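## Task

Get the red drink can standing upright on the blue patch and the amber vial standing upright on the cyan patch. Airlock doors lie in the way: a door opens only while you keep the push plate matching its sign's colour pressed in, and only if the other door of that same airlock is closed.

## Robot and tools

Robots: eight identical i2rt Big YAM arms, arm1 to arm8, each with six joints, a five-finger right hand and a wrist camera (armN_cam_wrist). Fixed room cameras are cam_1 to cam_4. Feet sit around a central area with tabletops at z=0.800 m; each foot faces along its own +x. Foot poses (metres, scene frame): arm1 (+0.594,+1.337), arm2 (+1.355,+0.606), arm3 (-0.602,+1.324), arm4 (-1.345,+0.595), arm5 (-0.595,-1.341), arm6 (-1.332,-0.594), arm7 (+0.601,-1.324), arm8 (+1.327,-0.601), heights about 0.84 to 0.91. Reach is roughly 1.07 m from the joint1 axis.

Frame: one shared scene frame, origin on the floor, +z up, lengths in metres, orientations as quaternions w,x,y,z. The hand point lies 0.045 m ahead of the palm; its +z runs along straight fingers, +y out of the palm, +x across the palm away from the thumb. Printed hand positions can be off, more so at long reach, and hands commonly settle a centimetre or more from where sent.

Tool move: arguments are arm1..arm8 (each optional) plus cameras. A robot not named gets nothing new. Each robot's part may hold:
- joints: a dict of absolute targets by name. joint1_rad -2.879..2.879 (yaw about the foot, + counter-clockwise from above), joint2_rad 0..3.141 (shoulder, + lifts forward), joint3_rad 0..3.019 (elbow, + opens), joint4_rad -1.692..1.57 (hand pitch, + fingers up), joint5_rad -1.57..1.57 (side swing, + to arm's right), joint6_rad -2.094..2.094 (roll, + clockwise seen from behind). Finger targets hand_little, hand_ring, hand_middle, hand_index, hand_thumb_bend: -1 closed to +1 straight; hand_thumb_turn: -1 opposite the fingers, +1 beside the palm. Settings hand_force_limit -1..1 (about 0 to 10 N at fingertip, 15 N for thumb motors) and hand_speed -0.96..1 (near zero at -1, full at +0.48 and above).
- target: one list of seven numbers [x, y, z, qw, qx, qy, qz], an absolute hand pose in the scene frame, reached along a straight path from the current hand_target. With target, joints may contain only the hand_ keys.
- speed: top path speed 0.002..0.5 m/s (default 0.25), only allowed with target; rotation capped at twice it in rad/s.
- min_time_s: 0.1..8 s, the shortest duration for that robot's arm joint motions, used beside joints.
All motions start together; hand paths in one call finish together, lasting 0.5 to 10 s. Paths do not avoid obstacles or other arms. cameras: list of names, ["all"], or []; omitted means none during an action, all for an empty call. An empty move returns full state and images.

Tool wait: seconds 0..10, optional cameras; commands nothing new. zoom_image: camera plus region [x0,y0,x1,y1] in pixels from the top-left, up to 504 by 504, on the latest image of that camera. show_instructions: no arguments, shows reference pages. finished_scene: scene (the current scene number); irreversible, and the goal must hold without the robots. The first scene is practice and may be skipped.

Reading results: a "move" line lists each robot given motion with done or its worst status, e.g. time_out. joint_status and hand_status report per motion: off_target (resting away, maybe still pushing), time_out (arm could not finish; joints then hold near their current spots and keep pushing; on_its_own lists them), not_followed (a safety check withheld the command; "pose unreachable" for a target). on_its_own shows uncommanded behaviour, with "held at" giving the held target. Robots in "as last shown" were not commanded and show repeated values. hand_stopped_by gives six words for little, ring, middle, index, thumb_bend, thumb_turn: moving, target, force, stalled, fault. *_load_n are fingertip loads in N, positive when pushed open; a lost grip shows as load near 0. Joint velocities in rad/s; within noise means still. Joint torques include gravity and offsets; numbers 3 and 4 wrap at plus or minus 28 N m. A "pictures" line orders the images, which can lag the state slightly.

Gripping: a finger motor moves only when its target changes by at least 0.002; it stops at the target or when load hits hand_force_limit, then locks. Starting values are force limit 0 and hand_speed -0.8. For a soft grip use hand_speed -0.94 or lower. To squeeze harder raise the limit and send a more-closed target; to release send a more-open one. Thumb turned to -1 lets fingers wrap objects roughly 35 to 65 mm thick. Watch the wrist bracket on the little-finger side.

Order and timing: the scene keeps running while the controller thinks, holding the last command. If a move or wait is refused or interrupted by a stop, later calls in that reply are skipped.

Avoid: pressing two robots together (including gripping another hand's fingers) which ends the scene; knocking objects out of the work area; dropping or releasing moving objects; hard hits on fixed items; excessive finger force; long hard pushing or stretched holds that heat motors (MOTOR HOT at 85 C, arm collapses at 100 C with an OVER-TEMPERATURE FAULT; resend targets afterwards). Easing a stuck joint: send its reported position. Objects may occasionally get nudged by outside pushes.

Each tool is called as a command line: name --argument value for each argument, lists and objects as JSON in quotes; but a table of rows of numbers goes row by row, as --pt "numbers of a row", without its own name.

Reference images:

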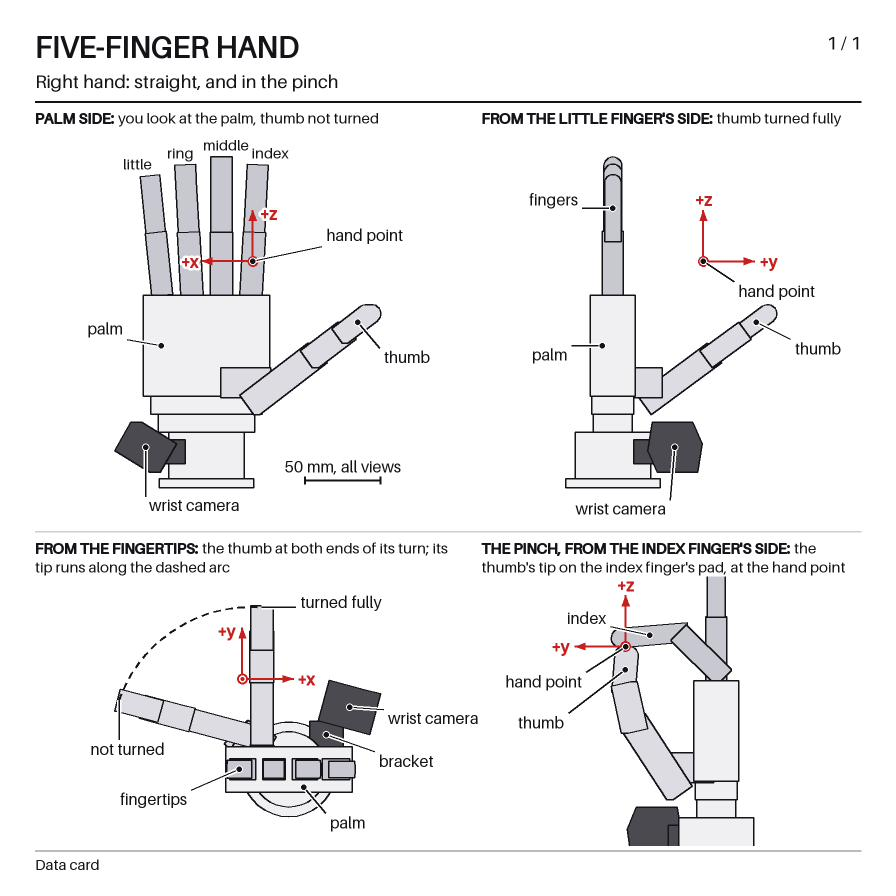

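## Session

move --cameras '["cam_1","cam_2","cam_3","cam_4"]'

Scene clock: 0.00 s.
Joint torques (N m): no reading
Heat: arm1: hottest joint2_rad 30 °C; arm2: hottest joint1_rad 26 °C; arm3: hottest joint3_rad 33 °C; arm4: hottest joint3_rad 27 °C; arm5: hottest joint1_rad 32 °C; arm6: hottest joint3_rad 28 °C; arm7: hottest joint2_rad 29 °C; arm8: hottest joint3_rad 30 °C.
Joint velocities: within noise
arm1.joint_positions: joint1_rad=+0.806 joint2_rad=+0.631 joint3_rad=+1.351 joint4_rad=-1.536 joint5_rad=+0.000 joint6_rad=-1.200 hand_little=+1.000 hand_ring=+1.000 hand_middle=+1.000 hand_index=+1.000 hand_thumb_turn=+1.000 hand_thumb_bend=+1.000 hand_force_limit=+0.000 hand_speed=-0.800
arm1.joint_status: not commanded
arm1.hand_stopped_by: target,target,target,target,target,target
arm1.little_load_n: 0.0
arm1.ring_load_n: 0.0
arm1.middle_load_n: 0.0
arm1.index_load_n: 0.0
arm1.thumb_bend_load_n: 0.0
arm1.thumb_turn_load_n: 0.0
arm1.hand: x=+0.5855 y=+1.1425 z=+1.3020 quat_wxyz=(+0.177, +0.596, -0.713, +0.324) (m; scene frame)
arm1.hand_target: x=+0.5857 y=+1.1417 z=+1.3138 quat_wxyz=(+0.184, +0.593, -0.708, +0.336) (m; scene frame)
arm1.hand_status: not commanded
arm2.joint_positions: joint1_rad=-0.604 joint2_rad=+0.646 joint3_rad=+1.465 joint4_rad=-1.536 joint5_rad=+0.000 joint6_rad=-1.200 hand_little=+1.000 hand_ring=+1.000 hand_middle=+1.000 hand_index=+1.000 hand_thumb_turn=+1.000 hand_thumb_bend=+1.000 hand_force_limit=+0.000 hand_speed=-0.800
arm2.joint_status: not commanded
arm2.hand_stopped_by: target,target,target,target,target,target
arm2.little_load_n: 0.0
arm2.ring_load_n: 0.0
arm2.middle_load_n: 0.0
arm2.index_load_n: 0.0
arm2.thumb_bend_load_n: 0.0
arm2.thumb_turn_load_n: -0.5
arm2.hand: x=+1.1585 y=+0.6280 z=+1.3679 quat_wxyz=(+0.402, -0.125, -0.903, +0.089) (m; scene frame)
arm2.hand_target: x=+1.1592 y=+0.6280 z=+1.3753 quat_wxyz=(+0.410, -0.125, -0.899, +0.091) (m; scene frame)
arm2.hand_status: not commanded
arm3.joint_positions: joint1_rad=-0.364 joint2_rad=+0.641 joint3_rad=+1.333 joint4_rad=-1.536 joint5_rad=+0.000 joint6_rad=-1.200 hand_little=+1.000 hand_ring=+1.000 hand_middle=+1.000 hand_index=+1.000 hand_thumb_turn=+1.000 hand_thumb_bend=+1.000 hand_force_limit=+0.000 hand_speed=-0.800
arm3.joint_status: not commanded
arm3.hand_stopped_by: target,target,target,target,target,target
arm3.little_load_n: 0.0
arm3.ring_load_n: 0.0
arm3.middle_load_n: 0.0
arm3.index_load_n: 0.0
arm3.thumb_bend_load_n: 0.0
arm3.thumb_turn_load_n: 0.0
arm3.hand: x=-0.5867 y=+1.1227 z=+1.3268 quat_wxyz=(+0.158, +0.635, -0.689, +0.313) (m; scene frame)
arm3.hand_target: x=-0.5863 y=+1.1215 z=+1.3385 quat_wxyz=(+0.164, +0.631, -0.685, +0.326) (m; scene frame)
arm3.hand_status: not commanded
arm4.joint_positions: joint1_rad=+0.653 joint2_rad=+0.617 joint3_rad=+1.410 joint4_rad=-1.536 joint5_rad=+0.000 joint6_rad=-1.200 hand_little=+1.000 hand_ring=+1.000 hand_middle=+1.000 hand_index=+1.000 hand_thumb_turn=+1.000 hand_thumb_bend=+1.000 hand_force_limit=+0.000 hand_speed=-0.800
arm4.joint_status: not commanded
arm4.hand_stopped_by: target,target,target,target,target,target
arm4.little_load_n: 0.0
arm4.ring_load_n: 0.0
arm4.middle_load_n: 0.0
arm4.index_load_n: 0.0
arm4.thumb_bend_load_n: 0.0
arm4.thumb_turn_load_n: 0.0
arm4.hand: x=-1.1674 y=+0.5551 z=+1.3565 quat_wxyz=(-0.081, +0.899, -0.155, +0.401) (m; scene frame)
arm4.hand_target: x=-1.1674 y=+0.5551 z=+1.3682 quat_wxyz=(-0.084, +0.893, -0.154, +0.415) (m; scene frame)
arm4.hand_status: not commanded
arm5.joint_positions: joint1_rad=+0.563 joint2_rad=+0.628 joint3_rad=+1.517 joint4_rad=-1.536 joint5_rad=+0.000 joint6_rad=-1.200 hand_little=+1.000 hand_ring=+1.000 hand_middle=+1.000 hand_index=+1.000 hand_thumb_turn=+1.000 hand_thumb_bend=+1.000 hand_force_limit=+0.000 hand_speed=-0.800
arm5.joint_status: not commanded
arm5.hand_stopped_by: target,target,target,target,target,target
arm5.little_load_n: 0.0
arm5.ring_load_n: 0.0
arm5.middle_load_n: 0.0
arm5.index_load_n: 0.0
arm5.thumb_bend_load_n: 0.0
arm5.thumb_turn_load_n: 0.0
arm5.hand: x=-0.5171 y=-1.1743 z=+1.3468 quat_wxyz=(-0.347, +0.780, +0.438, +0.282) (m; scene frame)
arm5.hand_target: x=-0.5171 y=-1.1745 z=+1.3572 quat_wxyz=(-0.357, +0.774, +0.435, +0.290) (m; scene frame)
arm5.hand_status: not commanded
arm6.joint_positions: joint1_rad=-0.042 joint2_rad=+0.616 joint3_rad=+1.476 joint4_rad=-1.536 joint5_rad=+0.000 joint6_rad=-1.200 hand_little=+1.000 hand_ring=+1.000 hand_middle=+1.000 hand_index=+1.000 hand_thumb_turn=+1.000 hand_thumb_bend=+1.000 hand_force_limit=+0.000 hand_speed=-0.800
arm6.joint_status: not commanded
arm6.hand_stopped_by: target,target,target,target,target,target
arm6.little_load_n: 0.0
arm6.ring_load_n: 0.0
arm6.middle_load_n: 0.0
arm6.index_load_n: 0.0
arm6.thumb_bend_load_n: 0.0
arm6.thumb_turn_load_n: 0.0
arm6.hand: x=-1.1586 y=-0.5311 z=+1.3333 quat_wxyz=(-0.208, +0.895, +0.108, +0.380) (m; scene frame)
arm6.hand_target: x=-1.1595 y=-0.5318 z=+1.3416 quat_wxyz=(-0.213, +0.890, +0.107, +0.389) (m; scene frame)
arm6.hand_status: not commanded
arm7.joint_positions: joint1_rad=-0.515 joint2_rad=+0.641 joint3_rad=+1.324 joint4_rad=-1.536 joint5_rad=+0.000 joint6_rad=-1.200 hand_little=+1.000 hand_ring=+1.000 hand_middle=+1.000 hand_index=+1.000 hand_thumb_turn=+1.000 hand_thumb_bend=+1.000 hand_force_limit=+0.000 hand_speed=-0.800
arm7.joint_status: not commanded
arm7.hand_stopped_by: target,target,target,target,target,target
arm7.little_load_n: 0.0
arm7.ring_load_n: 0.0
arm7.middle_load_n: 0.0
arm7.index_load_n: 0.0
arm7.thumb_bend_load_n: 0.0
arm7.thumb_turn_load_n: 0.0
arm7.hand: x=+0.6081 y=-1.1299 z=+1.2926 quat_wxyz=(-0.305, +0.723, +0.592, +0.181) (m; scene frame)
arm7.hand_target: x=+0.6077 y=-1.1286 z=+1.3035 quat_wxyz=(-0.317, +0.719, +0.589, +0.187) (m; scene frame)
arm7.hand_status: not commanded
arm8.joint_positions: joint1_rad=+0.481 joint2_rad=+0.606 joint3_rad=+1.446 joint4_rad=-1.536 joint5_rad=+0.000 joint6_rad=-1.200 hand_little=+1.000 hand_ring=+1.000 hand_middle=+1.000 hand_index=+1.000 hand_thumb_turn=+1.000 hand_thumb_bend=+1.000 hand_force_limit=+0.000 hand_speed=-0.800
arm8.joint_status: not commanded
arm8.hand_stopped_by: target,target,target,target,target,target
arm8.little_load_n: 0.0
arm8.ring_load_n: 0.0
arm8.middle_load_n: 0.0
arm8.index_load_n: 0.0
arm8.thumb_bend_load_n: 0.0
arm8.thumb_turn_load_n: 0.0
arm8.hand: x=+1.1528 y=-0.5378 z=+1.3264 quat_wxyz=(-0.418, +0.222, +0.880, -0.046) (m; scene frame)
arm8.hand_target: x=+1.1530 y=-0.5379 z=+1.3369 quat_wxyz=(-0.430, +0.220, +0.874, -0.048) (m; scene frame)
arm8.hand_status: not commanded
pictures: cam_1, cam_2, cam_3, cam_4
Images, in order (width x height): cam_1 896x504, cam_2 896x504, cam_3 896x504, cam_4 896x504.

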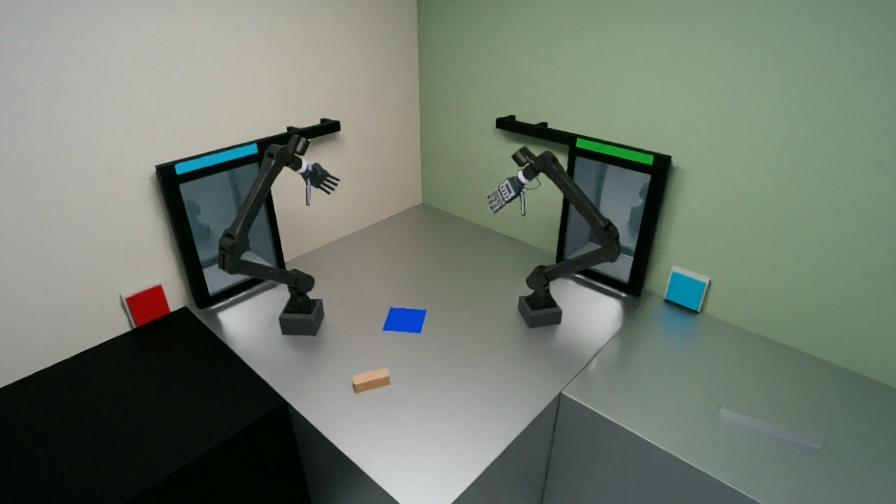

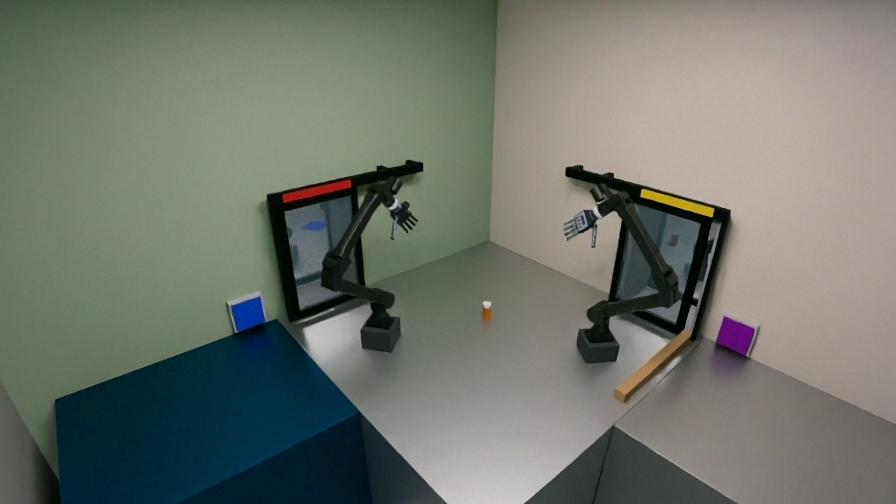

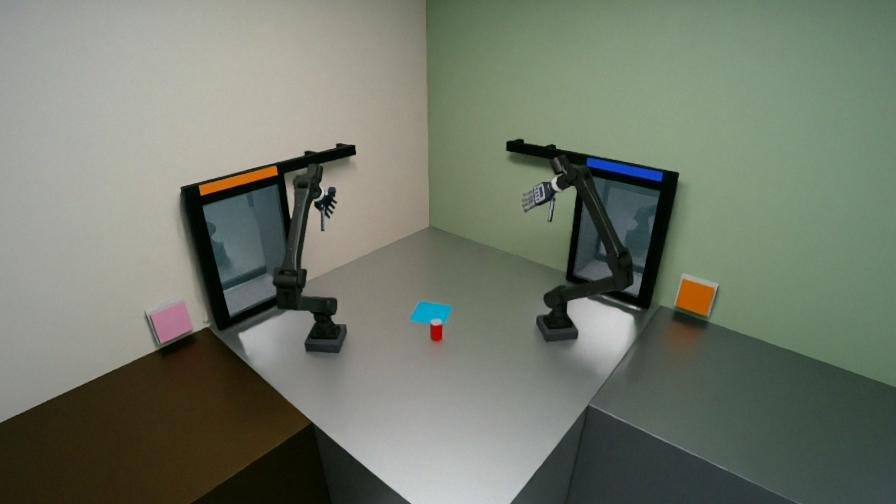

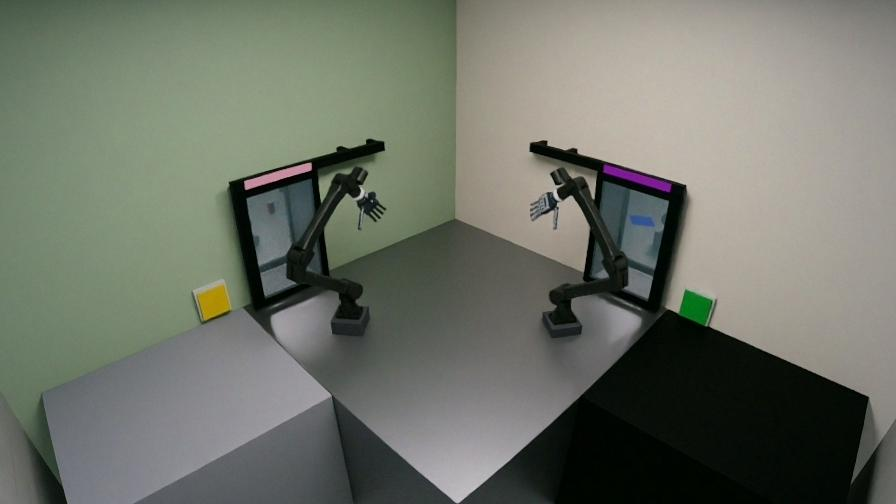

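zoom_image --camera "cam_2" --region '[560, 170, 780, 420]'

zoom_image --camera "cam_3" --region '[170, 150, 370, 370]'

zoom_image --camera "cam_2" --region '[440, 270, 580, 370]'

zoom_image --camera "cam_3" --region '[380, 280, 500, 370]'

zoom_image --camera "cam_1" --region '[340, 290, 480, 400]'

Scaled by 2.016 from the camera's 896x504 image, which has a finer 1280x720 frame.

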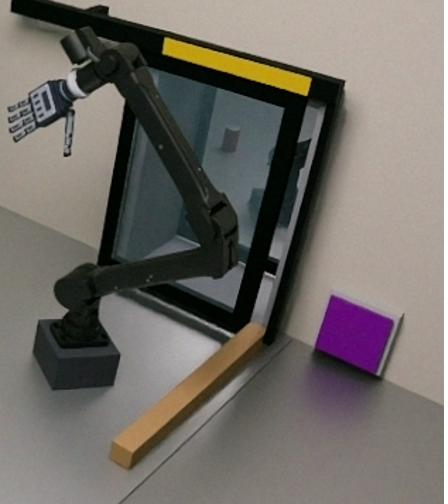

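Scaled by 2.291 from the camera's 896x504 image, which has a finer 1280x720 frame.

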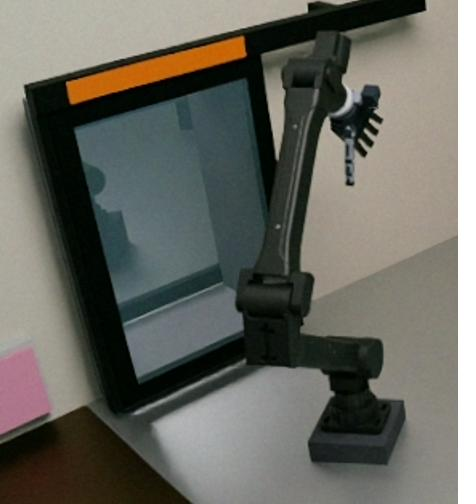

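Scaled by 3.600 from the camera's 896x504 image, which has a finer 1280x720 frame.

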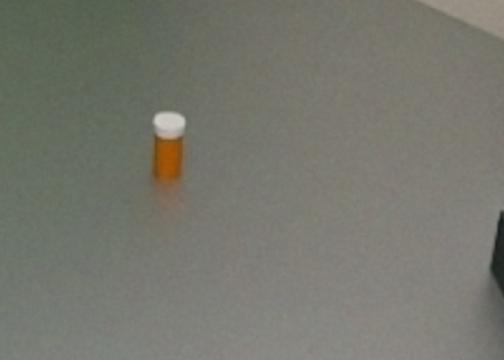

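Scaled by 4.200 from the camera's 896x504 image, which has a finer 1280x720 frame.

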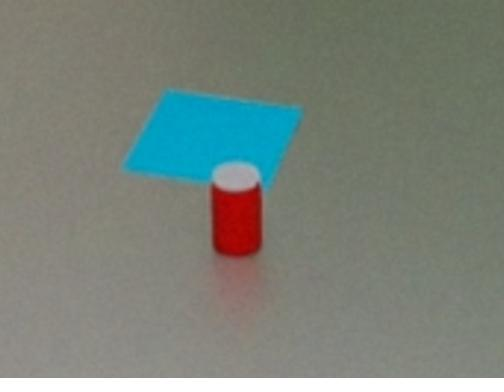

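Scaled by 3.600 from the camera's 896x504 image, which has a finer 1280x720 frame.

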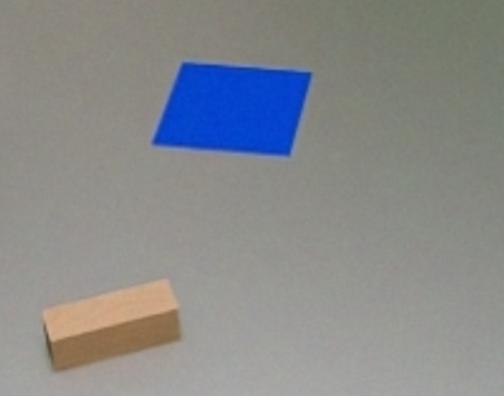

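move --arm7 '{"joints":{"joint1_rad":2.0,"joint4_rad":-0.8,"joint5_rad":1.114,"joint6_rad":-1.571,"hand_little":-1,"hand_ring":-1,"hand_middle":-1,"hand_index":-1,"hand_thumb_turn":-1,"hand_speed":0},"min_time_s":3}' --arm3 '{"joints":{"joint1_rad":2.033,"joint4_rad":-0.8,"joint5_rad":1.113,"joint6_rad":-1.571,"hand_little":-1,"hand_ring":-1,"hand_middle":-1,"hand_index":-1,"hand_thumb_turn":-1,"hand_speed":0},"min_time_s":3}' --arm4 '{"joints":{"joint1_rad":-1.121,"joint2_rad":0.47,"joint3_rad":0.54,"joint4_rad":-0.4,"joint5_rad":-0.175,"joint6_rad":-1.571,"hand_thumb_turn":-1,"hand_speed":0},"min_time_s":3}' --arm5 '{"joints":{"joint1_rad":1.949,"joint4_rad":-0.8,"joint5_rad":1.038,"joint6_rad":-1.571,"hand_thumb_turn":-1,"hand_speed":0},"min_time_s":3}' --cameras '["cam_2","cam_3","arm4_cam_wrist"]'

Scene clock: 205.97 s.
Joint torques (N m): arm1=[-1.67 1.08 8.79 2.55 0.05 -0.08] | arm2=[2.55 1.85 7.99 2.59 0.05 -0.16] | arm3=[-0.21 -0.03 8.51 2.09 0.1 -0.17] | arm4=[-1.73 -0.15 12.85 2.37 -0.18 -0.19] | arm5=[0.97 3.37 7.01 2.39 -0.01 -0.14] | arm6=[1.73 3.02 8.76 1.35 -0.01 0.01] | arm7=[-0.15 1.49 8.54 2.15 0.32 -0.25] | arm8=[0.26 2.08 8.25 2.06 -0.06 -0.15]
Heat: arm1: hottest joint3_rad 33 °C; arm2: hottest joint3_rad 29 °C; arm3: hottest joint3_rad 40 °C; arm4: hottest joint3_rad 31 °C; arm5: hottest joint1_rad 31 °C; arm6: hottest joint3_rad 31 °C; arm7: hottest joint3_rad 32 °C; arm8: hottest joint3_rad 35 °C.
move: arm3 done; arm4 done; arm5 done; arm7 done
Joint velocities: within noise
arm1, arm2, arm6, arm8: as last shown
arm2.thumb_turn_load_n: 0.0
arm3.joint_positions: joint1_rad=+2.025 joint2_rad=+0.641 joint3_rad=+1.333 joint4_rad=-0.821 joint5_rad=+1.111 joint6_rad=-1.559 hand_little=-1.000 hand_ring=-1.000 hand_middle=-1.000 hand_index=-1.000 hand_thumb_turn=-1.000 hand_thumb_bend=+1.000 hand_force_limit=+0.000 hand_speed=+0.000
arm3.joint_status: all done
arm3.hand_stopped_by: target,target,target,target,target,target
arm3.little_load_n: 0.0
arm3.ring_load_n: 0.0
arm3.middle_load_n: 0.0
arm3.index_load_n: 0.0
arm3.thumb_bend_load_n: 0.0
arm3.thumb_turn_load_n: 0.0
arm3.hand: x=-0.3466 y=+1.3675 z=+1.5151 quat_wxyz=(+0.036, +0.730, +0.032, +0.682) (m; scene frame)
arm3.hand_target: x=-0.3487 y=+1.3652 z=+1.5278 quat_wxyz=(+0.024, +0.723, +0.024, +0.690) (m; scene frame)
arm3.hand_status: not commanded
arm4.joint_positions: joint1_rad=-1.109 joint2_rad=+0.476 joint3_rad=+0.531 joint4_rad=-0.419 joint5_rad=-0.173 joint6_rad=-1.557 hand_little=+1.000 hand_ring=+1.000 hand_middle=+1.000 hand_index=+1.000 hand_thumb_turn=-1.000 hand_thumb_bend=+1.000 hand_force_limit=+0.000 hand_speed=+0.000
arm4.joint_status: all done
arm4.hand_stopped_by: target,target,target,target,target,target
arm4.little_load_n: 0.0
arm4.ring_load_n: 0.0
arm4.middle_load_n: 0.0
arm4.index_load_n: 0.0
arm4.thumb_bend_load_n: 0.0
arm4.thumb_turn_load_n: 0.5
arm4.hand: x=-1.4302 y=+0.2597 z=+1.1511 quat_wxyz=(+0.377, +0.561, -0.600, +0.427) (m; scene frame)
arm4.hand_target: x=-1.4349 y=+0.2580 z=+1.1641 quat_wxyz=(+0.393, +0.557, -0.591, +0.431) (m; scene frame)
arm4.hand_status: not commanded
arm5.joint_positions: joint1_rad=+1.932 joint2_rad=+0.628 joint3_rad=+1.517 joint4_rad=-0.821 joint5_rad=+1.036 joint6_rad=-1.557 hand_little=+1.000 hand_ring=+1.000 hand_middle=+1.000 hand_index=+1.000 hand_thumb_turn=-1.000 hand_thumb_bend=+1.000 hand_force_limit=+0.000 hand_speed=+0.000
arm5.joint_status: all done
arm5.hand_stopped_by: target,target,target,target,target,target
arm5.little_load_n: 0.0
arm5.ring_load_n: 0.0
arm5.middle_load_n: 0.0
arm5.index_load_n: 0.0
arm5.thumb_bend_load_n: 0.0
arm5.thumb_turn_load_n: 0.0
arm5.hand: x=-0.6309 y=-1.1161 z=+1.5262 quat_wxyz=(-0.566, +0.469, +0.510, +0.447) (m; scene frame)
arm5.hand_target: x=-0.6293 y=-1.1185 z=+1.5374 quat_wxyz=(-0.579, +0.466, +0.502, +0.441) (m; scene frame)
arm5.hand_status: not commanded
arm6.little_load_n: -0.5
arm7.joint_positions: joint1_rad=+1.991 joint2_rad=+0.641 joint3_rad=+1.324 joint4_rad=-0.820 joint5_rad=+1.111 joint6_rad=-1.555 hand_little=-1.000 hand_ring=-1.000 hand_middle=-1.000 hand_index=-1.000 hand_thumb_turn=-1.000 hand_thumb_bend=+1.000 hand_force_limit=+0.000 hand_speed=+0.000
arm7.joint_status: all done
arm7.hand_stopped_by: target,target,target,target,target,target
arm7.little_load_n: 0.0
arm7.ring_load_n: 0.0
arm7.middle_load_n: 0.0
arm7.index_load_n: 0.0
arm7.thumb_bend_load_n: 0.0
arm7.thumb_turn_load_n: 0.0
arm7.hand: x=+0.3434 y=-1.3789 z=+1.4764 quat_wxyz=(-0.680, -0.038, +0.731, +0.044) (m; scene frame)
arm7.hand_target: x=+0.3454 y=-1.3772 z=+1.4886 quat_wxyz=(-0.687, -0.032, +0.725, +0.034) (m; scene frame)
arm7.hand_status: not commanded
pictures: arm4_cam_wrist, cam_2, cam_3
Images, in order (width x height): arm4_cam_wrist 672x504, cam_2 896x504, cam_3 896x504.

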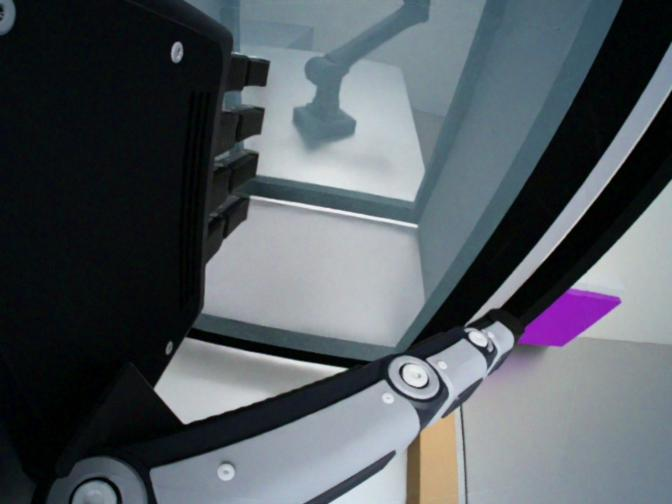

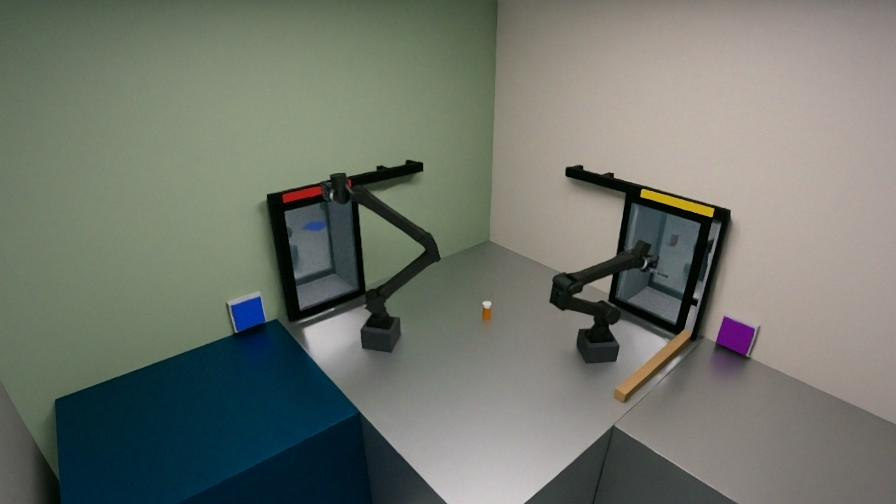

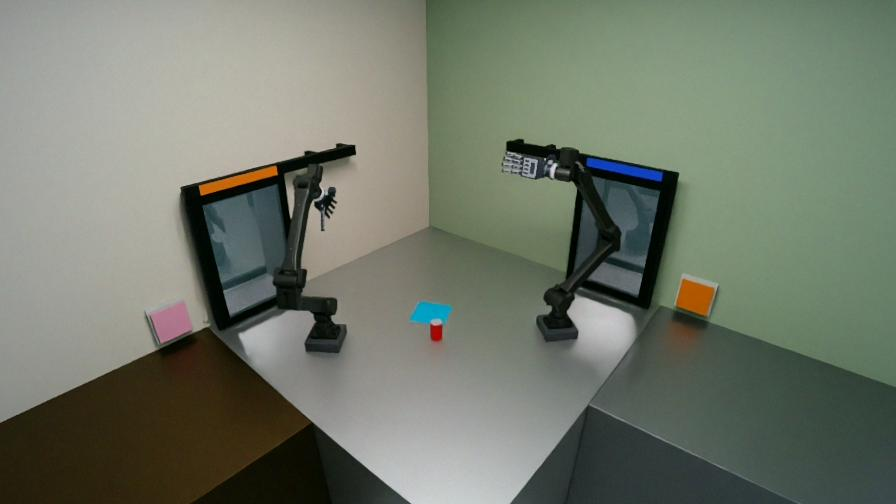

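move --arm7 '{"joints":{"joint2_rad":2.098,"joint3_rad":1.124,"joint4_rad":0.974},"min_time_s":3}' --arm3 '{"joints":{"joint2_rad":2.15,"joint3_rad":1.138,"joint4_rad":1.012},"min_time_s":3}' --arm4 '{"target":[-1.52,0.33,1.12,0.43,0.56,-0.56,0.43],"speed":0.2,"joints":{"hand_thumb_bend":-1}}' --arm5 '{"joints":{"joint1_rad":1.949,"joint2_rad":1.65,"joint3_rad":0.919,"joint4_rad":0.731},"min_time_s":3}' --cameras '["cam_2","cam_3","arm4_cam_wrist","arm5_cam_wrist"]'

Scene clock: 218.60 s.
Joint torques (N m): arm1=[-1.85 1.14 8.8 2.54 0.04 -0.08] | arm2=[2.26 1.9 7.99 2.5 0.07 -0.12] | arm3=[0.15 -16.09 5.11 2.09 -0.08 -0.17] | arm4=[-1.96 2.37 13.39 1.2 -0.45 -0.19] | arm5=[0.85 -13.1 6.35 2.45 -0.02 -0.12] | arm6=[1.73 3.25 8.72 1.39 -0.01 0] | arm7=[-0.03 -17.73 5.11 2.13 0.11 -0.24] | arm8=[0.15 2.08 8.24 2.07 -0.07 -0.15]
Heat: arm1: hottest joint3_rad 33 °C; arm2: hottest joint3_rad 29 °C; arm3: hottest joint3_rad 40 °C; arm4: hottest joint3_rad 32 °C; arm5: hottest joint1_rad 31 °C; arm6: hottest joint3_rad 31 °C; arm7: hottest joint3_rad 32 °C; arm8: hottest joint3_rad 35 °C.
move: arm3 done; arm4 off_target; arm5 done; arm7 done
Joint velocities: within noise
arm1, arm2, arm6, arm8: as last shown
arm3.joint_positions: joint1_rad=+2.025 joint2_rad=+2.153 joint3_rad=+1.134 joint4_rad=+0.991 joint5_rad=+1.113 joint6_rad=-1.559 hand_little=-1.000 hand_ring=-1.000 hand_middle=-1.000 hand_index=-1.000 hand_thumb_turn=-1.000 hand_thumb_bend=+1.000 hand_force_limit=+0.000 hand_speed=+0.000
arm3.joint_status: all done
arm3.hand_stopped_by: target,target,target,target,target,target
arm3.little_load_n: 0.0
arm3.ring_load_n: 0.0
arm3.middle_load_n: 0.0
arm3.index_load_n: 0.0
arm3.thumb_bend_load_n: 0.0
arm3.thumb_turn_load_n: 0.0
arm3.hand: x=-0.1556 y=+1.7623 z=+0.9554 quat_wxyz=(+0.006, +0.715, -0.001, +0.699) (m; scene frame)
arm3.hand_target: x=-0.1579 y=+1.7677 z=+0.9611 quat_wxyz=(-0.002, +0.711, -0.003, +0.703) (m; scene frame)
arm3.hand_status: not commanded
arm4.joint_positions: joint1_rad=-1.837 joint2_rad=+0.340 joint3_rad=+0.362 joint4_rad=-0.432 joint5_rad=-0.857 joint6_rad=-1.888 hand_little=+1.000 hand_ring=+1.000 hand_middle=+1.000 hand_index=+1.000 hand_thumb_turn=-1.000 hand_thumb_bend=-0.935 hand_force_limit=+0.000 hand_speed=+0.000
arm4.joint_status: hand_thumb_bend off_target (ended at -0.935, target -1.000)
arm4.hand_stopped_by: target,target,target,target,force,target
arm4.little_load_n: -0.5
arm4.ring_load_n: 0.0
arm4.middle_load_n: 0.0
arm4.index_load_n: 0.0
arm4.thumb_bend_load_n: 8.0
arm4.thumb_turn_load_n: 1.0
arm4.hand: x=-1.5140 y=+0.3291 z=+1.1116 quat_wxyz=(+0.423, +0.561, -0.562, +0.436) (m; scene frame)
arm4.hand_target: x=-1.5198 y=+0.3300 z=+1.1199 quat_wxyz=(+0.431, +0.561, -0.561, +0.431) (m; scene frame)
arm4.hand_status: done (0.010 m and 1.1 deg from the pose sent, 0.118 m and 7.7 deg at the start)
arm5.joint_positions: joint1_rad=+1.933 joint2_rad=+1.652 joint3_rad=+0.916 joint4_rad=+0.710 joint5_rad=+1.038 joint6_rad=-1.557 hand_little=+1.000 hand_ring=+1.000 hand_middle=+1.000 hand_index=+1.000 hand_thumb_turn=-1.000 hand_thumb_bend=+1.000 hand_force_limit=+0.000 hand_speed=+0.000
arm5.joint_status: all done
arm5.hand_stopped_by: target,target,target,target,target,target
arm5.little_load_n: 0.0
arm5.ring_load_n: 0.0
arm5.middle_load_n: 0.0
arm5.index_load_n: 0.0
arm5.thumb_bend_load_n: 0.0
arm5.thumb_turn_load_n: 0.5
arm5.hand: x=-1.0092 y=-0.9662 z=+1.0583 quat_wxyz=(-0.535, +0.459, +0.542, +0.458) (m; scene frame)
arm5.hand_target: x=-1.0163 y=-0.9724 z=+1.0640 quat_wxyz=(-0.544, +0.454, +0.540, +0.455) (m; scene frame)
arm5.hand_status: not commanded
arm6.little_load_n: 0.0
arm7.joint_positions: joint1_rad=+1.992 joint2_rad=+2.096 joint3_rad=+1.118 joint4_rad=+0.954 joint5_rad=+1.114 joint6_rad=-1.556 hand_little=-1.000 hand_ring=-1.000 hand_middle=-1.000 hand_index=-1.000 hand_thumb_turn=-1.000 hand_thumb_bend=+1.000 hand_force_limit=+0.000 hand_speed=+0.000
arm7.joint_status: all done
arm7.hand_stopped_by: target,target,target,target,target,target
arm7.little_load_n: 0.0
arm7.ring_load_n: 0.0
arm7.middle_load_n: 0.0
arm7.index_load_n: 0.0
arm7.thumb_bend_load_n: 0.0
arm7.thumb_turn_load_n: 0.5
arm7.hand: x=+0.1548 y=-1.7610 z=+0.9373 quat_wxyz=(-0.699, -0.002, +0.715, +0.009) (m; scene frame)
arm7.hand_target: x=+0.1575 y=-1.7666 z=+0.9408 quat_wxyz=(-0.703, -0.003, +0.711, +0.004) (m; scene frame)
arm7.hand_status: not commanded
pictures: arm4_cam_wrist, arm5_cam_wrist, cam_2, cam_3
Images, in order (width x height): arm4_cam_wrist 672x504, arm5_cam_wrist 672x504, cam_2 896x504, cam_3 896x504.

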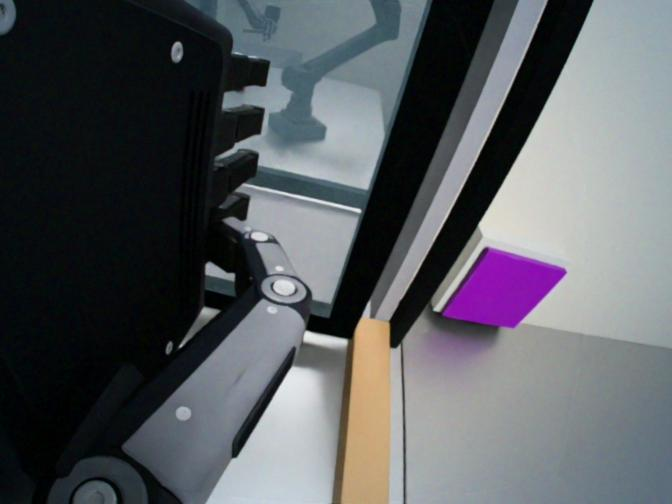

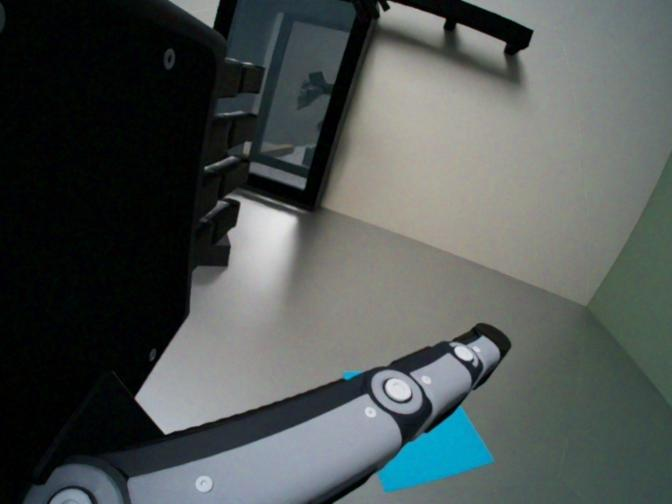

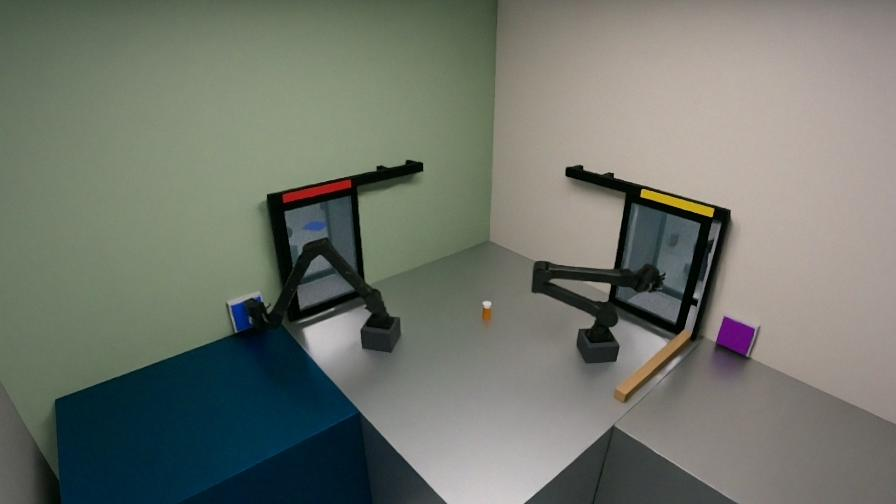

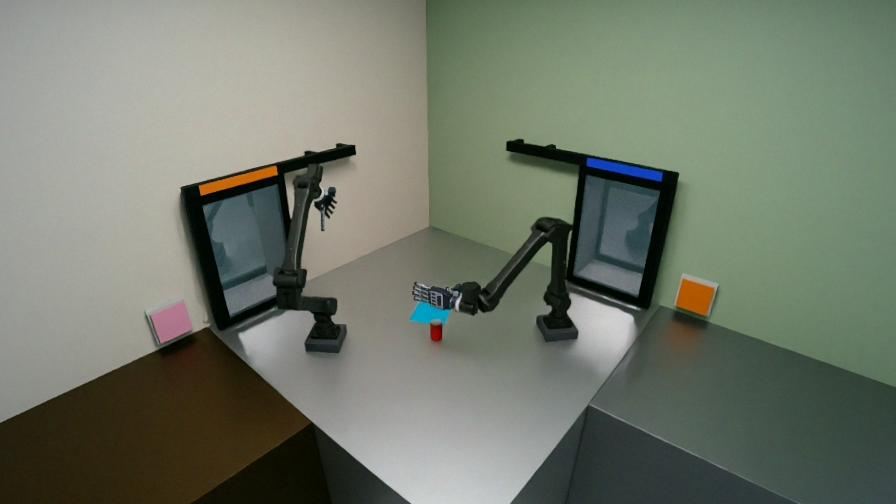

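move --arm7 '{"target":[0.062,-1.765,0.955,0.7071,0,-0.7071,0],"speed":0.06}' --arm5 '{"joints":{"hand_thumb_bend":-0.8}}' --cameras '["cam_2","arm4_cam_wrist","arm5_cam_wrist"]'

zoom_image --camera "cam_2" --region '[580, 180, 780, 420]'

Scene clock: 243.90 s.
Joint torques (N m): arm1=[-1.73 1.08 8.83 2.55 0.05 -0.08] | arm2=[1.67 2.14 8.44 2.43 0.08 -0.2] | arm3=[0.09 -16.03 5.08 2.1 -0.08 -0.17] | arm4=[-1.96 2.37 13.41 1.18 -0.45 -0.19] | arm5=[0.85 -12.81 6.52 2.45 -0.02 -0.11] | arm6=[1.73 3.02 8.8 1.4 0 0.01] | arm7=[-3.6 -16.26 10.07 1.05 -0.61 -0.25] | arm8=[0.09 1.96 8.23 2.09 -0.06 -0.14]
Heat: arm1: hottest joint3_rad 33 °C; arm2: hottest joint3_rad 29 °C; arm3: hottest joint3_rad 37 °C; arm4: hottest joint3_rad 33 °C; arm5: hottest joint1_rad 31 °C; arm6: hottest joint3_rad 31 °C; arm7: hottest joint3_rad 31 °C; arm8: hottest joint3_rad 35 °C.
move: arm5 done; arm7 off_target
Joint velocities: within noise
arm1, arm2, arm3, arm4, arm6, arm8: as last shown
arm1.little_load_n: 0.5
arm4.little_load_n: 0.0
arm4.thumb_bend_load_n: 8.5
arm5.joint_positions: joint1_rad=+1.933 joint2_rad=+1.652 joint3_rad=+0.916 joint4_rad=+0.710 joint5_rad=+1.038 joint6_rad=-1.558 hand_little=+1.000 hand_ring=+1.000 hand_middle=+1.000 hand_index=+1.000 hand_thumb_turn=-1.000 hand_thumb_bend=-0.800 hand_force_limit=+0.000 hand_speed=+0.000
arm5.joint_status: all done
arm5.hand_stopped_by: target,target,target,target,target,target
arm5.little_load_n: 0.0
arm5.ring_load_n: 0.0
arm5.middle_load_n: 0.0
arm5.index_load_n: 0.0
arm5.thumb_bend_load_n: 0.0
arm5.thumb_turn_load_n: 0.5
arm5.hand: x=-1.0092 y=-0.9662 z=+1.0584 quat_wxyz=(-0.534, +0.459, +0.542, +0.459) (m; scene frame)
arm5.hand_target: x=-1.0163 y=-0.9724 z=+1.0640 quat_wxyz=(-0.544, +0.454, +0.540, +0.455) (m; scene frame)
arm5.hand_status: not commanded
arm7.joint_positions: joint1_rad=+1.897 joint2_rad=+2.123 joint3_rad=+1.212 joint4_rad=+0.905 joint5_rad=+0.985 joint6_rad=-1.566 hand_little=-1.000 hand_ring=-1.000 hand_middle=-1.000 hand_index=-1.000 hand_thumb_turn=-1.000 hand_thumb_bend=+1.000 hand_force_limit=+0.000 hand_speed=+0.000
arm7.joint_status: not commanded
arm7.hand_stopped_by: target,target,target,target,target,target
arm7.little_load_n: 0.0
arm7.ring_load_n: -3.0
arm7.middle_load_n: 0.0
arm7.index_load_n: 0.0
arm7.thumb_bend_load_n: 0.0
arm7.thumb_turn_load_n: 0.0
arm7.hand: x=+0.0915 y=-1.7662 z=+0.9471 quat_wxyz=(-0.702, -0.011, +0.712, -0.006) (m; scene frame)
arm7.hand_target: x=+0.0635 y=-1.7631 z=+0.9556 quat_wxyz=(-0.707, +0.000, +0.707, +0.000) (m; scene frame)
arm7.hand_status: off_target (0.031 m and 1.7 deg from the pose sent, 0.094 m and 1.6 deg at the start)
pictures: arm4_cam_wrist, arm5_cam_wrist, cam_2
Images, in order (width x height): arm4_cam_wrist 672x504, arm5_cam_wrist 672x504, cam_2 896x504.

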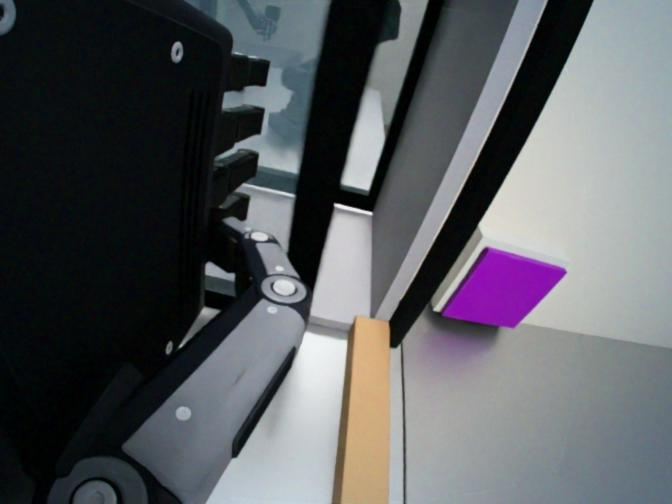

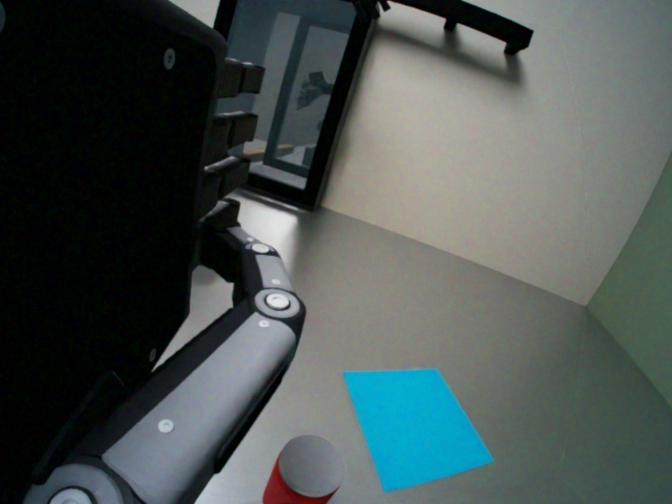

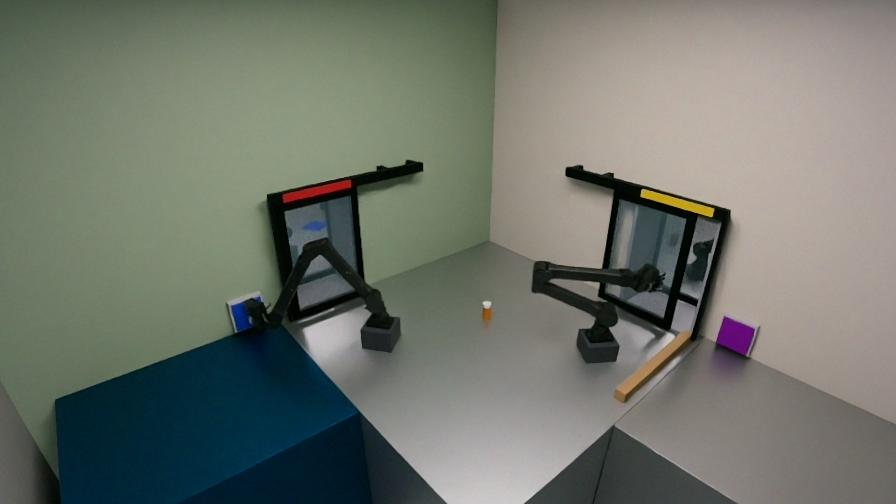

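Scaled by 2.100 from the camera's 896x504 image, which has a finer 1280x720 frame.

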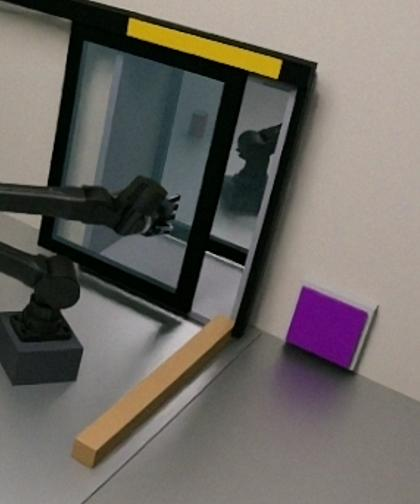

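move --arm4 '{"joints":{"joint1_rad":-1.903,"joint2_rad":1.603,"joint3_rad":1.243,"joint4_rad":-1.211,"joint5_rad":0,"joint6_rad":0.614,"hand_thumb_bend":1,"hand_thumb_turn":1,"hand_little":-1,"hand_ring":-1,"hand_middle":-1,"hand_index":-1},"min_time_s":3}' --arm5 '{"target":[-1.016,-0.972,0.975,-0.542,0.455,0.542,0.455],"speed":0.15}' --cameras '["cam_2","cam_3","arm4_cam_wrist","arm5_cam_wrist"]'

zoom_image --camera "cam_3" --region '[380, 260, 520, 370]'

Scene clock: 306.03 s.
Joint torques (N m): arm1=[-1.79 1.14 8.77 2.55 0.04 -0.08] | arm2=[2.32 2.43 8.23 2.32 0.01 -0.16] | arm3=[0.09 -15.91 5.09 2.1 -0.08 -0.17] | arm4=[-1.79 -11.28 13.52 -0.39 0.02 0.08] | arm5=[0.79 -13.33 5.23 2.44 0 -0.04] | arm6=[1.67 3.19 8.8 1.39 0 0.01] | arm7=[-3.6 -16.26 10.06 1.05 -0.61 -0.23] | arm8=[0.26 2.02 8.24 2.09 -0.07 -0.15]
Heat: arm1: hottest joint3_rad 34 °C; arm2: hottest joint3_rad 29 °C; arm3: hottest joint3_rad 36 °C; arm4: hottest joint3_rad 34 °C; arm5: hottest joint1_rad 31 °C; arm6: hottest joint3_rad 31 °C; arm7: hottest joint3_rad 33 °C; arm8: hottest joint3_rad 35 °C.
move: arm4 off_target; arm5 done
Joint velocities: within noise
arm1, arm2, arm3, arm6, arm7, arm8: as last shown
arm1.little_load_n: 0.0
arm2.little_load_n: 0.5
arm4.joint_positions: joint1_rad=-1.888 joint2_rad=+1.602 joint3_rad=+1.196 joint4_rad=-1.203 joint5_rad=-0.002 joint6_rad=+0.600 hand_little=-1.000 hand_ring=-1.000 hand_middle=-1.000 hand_index=-0.251 hand_thumb_turn=+1.000 hand_thumb_bend=+1.000 hand_force_limit=+0.000 hand_speed=+0.000
arm4.joint_status: hand_index off_target (ended at -0.251, target -1.000); the others done
arm4.hand_stopped_by: target,target,target,force,target,target
arm4.little_load_n: 0.0
arm4.ring_load_n: 0.0
arm4.middle_load_n: 0.0
arm4.index_load_n: 0.0
arm4.thumb_bend_load_n: 0.0
arm4.thumb_turn_load_n: 0.0
arm4.hand: x=-1.6428 y=+0.3061 z=+0.9797 quat_wxyz=(-0.010, -0.696, -0.717, -0.024) (m; scene frame)
arm4.hand_target: x=-1.6621 y=+0.2999 z=+0.9942 quat_wxyz=(-0.005, -0.707, -0.707, -0.006) (m; scene frame)
arm4.hand_status: not commanded
arm5.joint_positions: joint1_rad=+1.933 joint2_rad=+1.839 joint3_rad=+0.867 joint4_rad=+0.944 joint5_rad=+1.038 joint6_rad=-1.558 hand_little=+1.000 hand_ring=+1.000 hand_middle=+1.000 hand_index=+1.000 hand_thumb_turn=-1.000 hand_thumb_bend=-0.800 hand_force_limit=+0.000 hand_speed=+0.000
arm5.joint_status: not commanded
arm5.hand_stopped_by: target,target,target,target,target,target
arm5.little_load_n: 0.0
arm5.ring_load_n: 0.0
arm5.middle_load_n: 0.0
arm5.index_load_n: 0.0
arm5.thumb_bend_load_n: 0.0
arm5.thumb_turn_load_n: 0.5
arm5.hand: x=-1.0090 y=-0.9660 z=+0.9740 quat_wxyz=(-0.533, +0.459, +0.543, +0.459) (m; scene frame)
arm5.hand_target: x=-1.0159 y=-0.9720 z=+0.9750 quat_wxyz=(-0.541, +0.455, +0.542, +0.454) (m; scene frame)
arm5.hand_status: done (0.009 m and 1.2 deg from the pose sent, 0.084 m and 1.1 deg at the start)
arm7.thumb_turn_load_n: 0.5
arm7.hand: x=+0.0915 y=-1.7662 z=+0.9472 quat_wxyz=(-0.702, -0.011, +0.712, -0.006) (m; scene frame)
arm8.index_load_n: 0.5
pictures: arm4_cam_wrist, arm5_cam_wrist, cam_2, cam_3
Images, in order (width x height): arm4_cam_wrist 672x504, arm5_cam_wrist 672x504, cam_2 896x504, cam_3 896x504.

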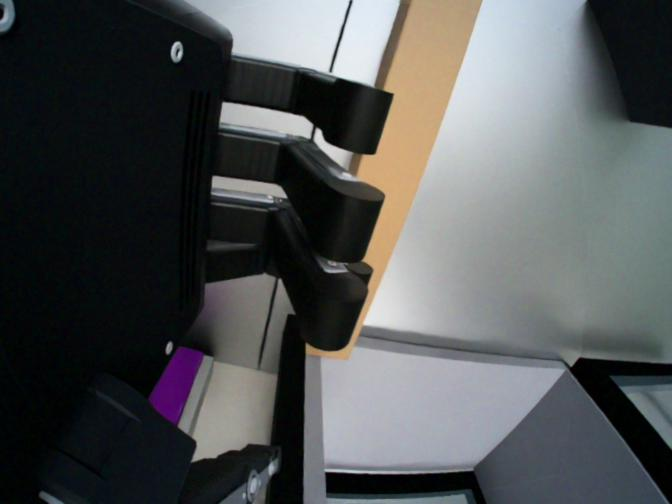

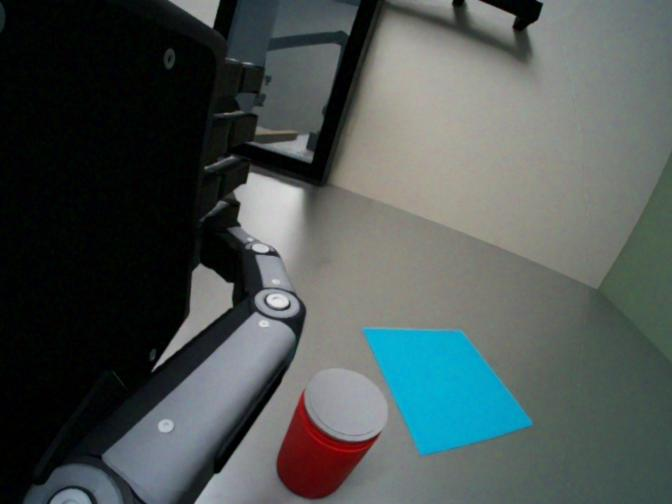

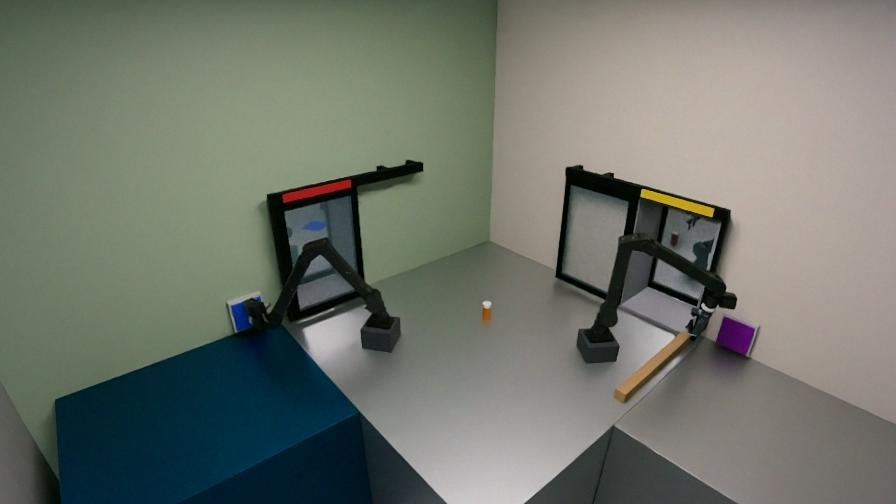

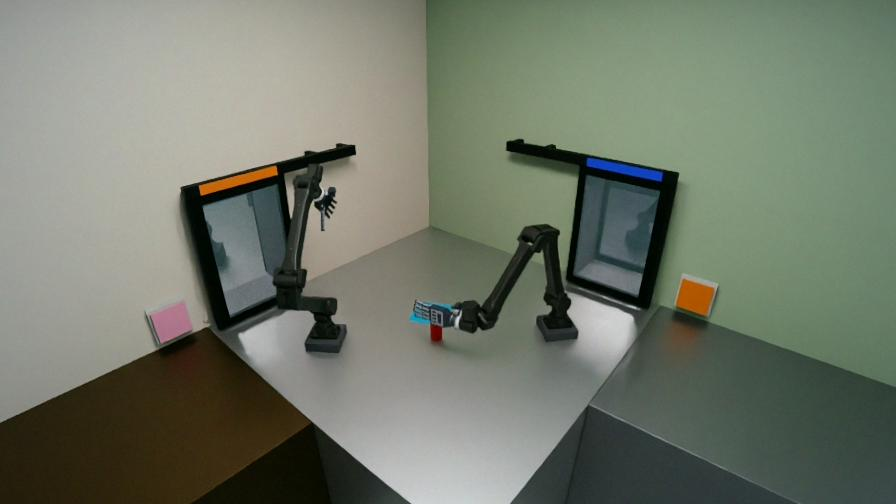

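Scaled by 3.600 from the camera's 896x504 image, which has a finer 1280x720 frame.

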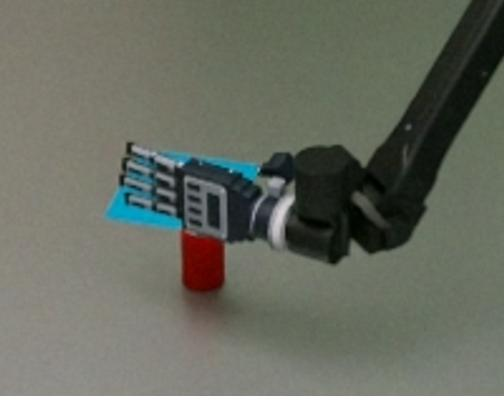

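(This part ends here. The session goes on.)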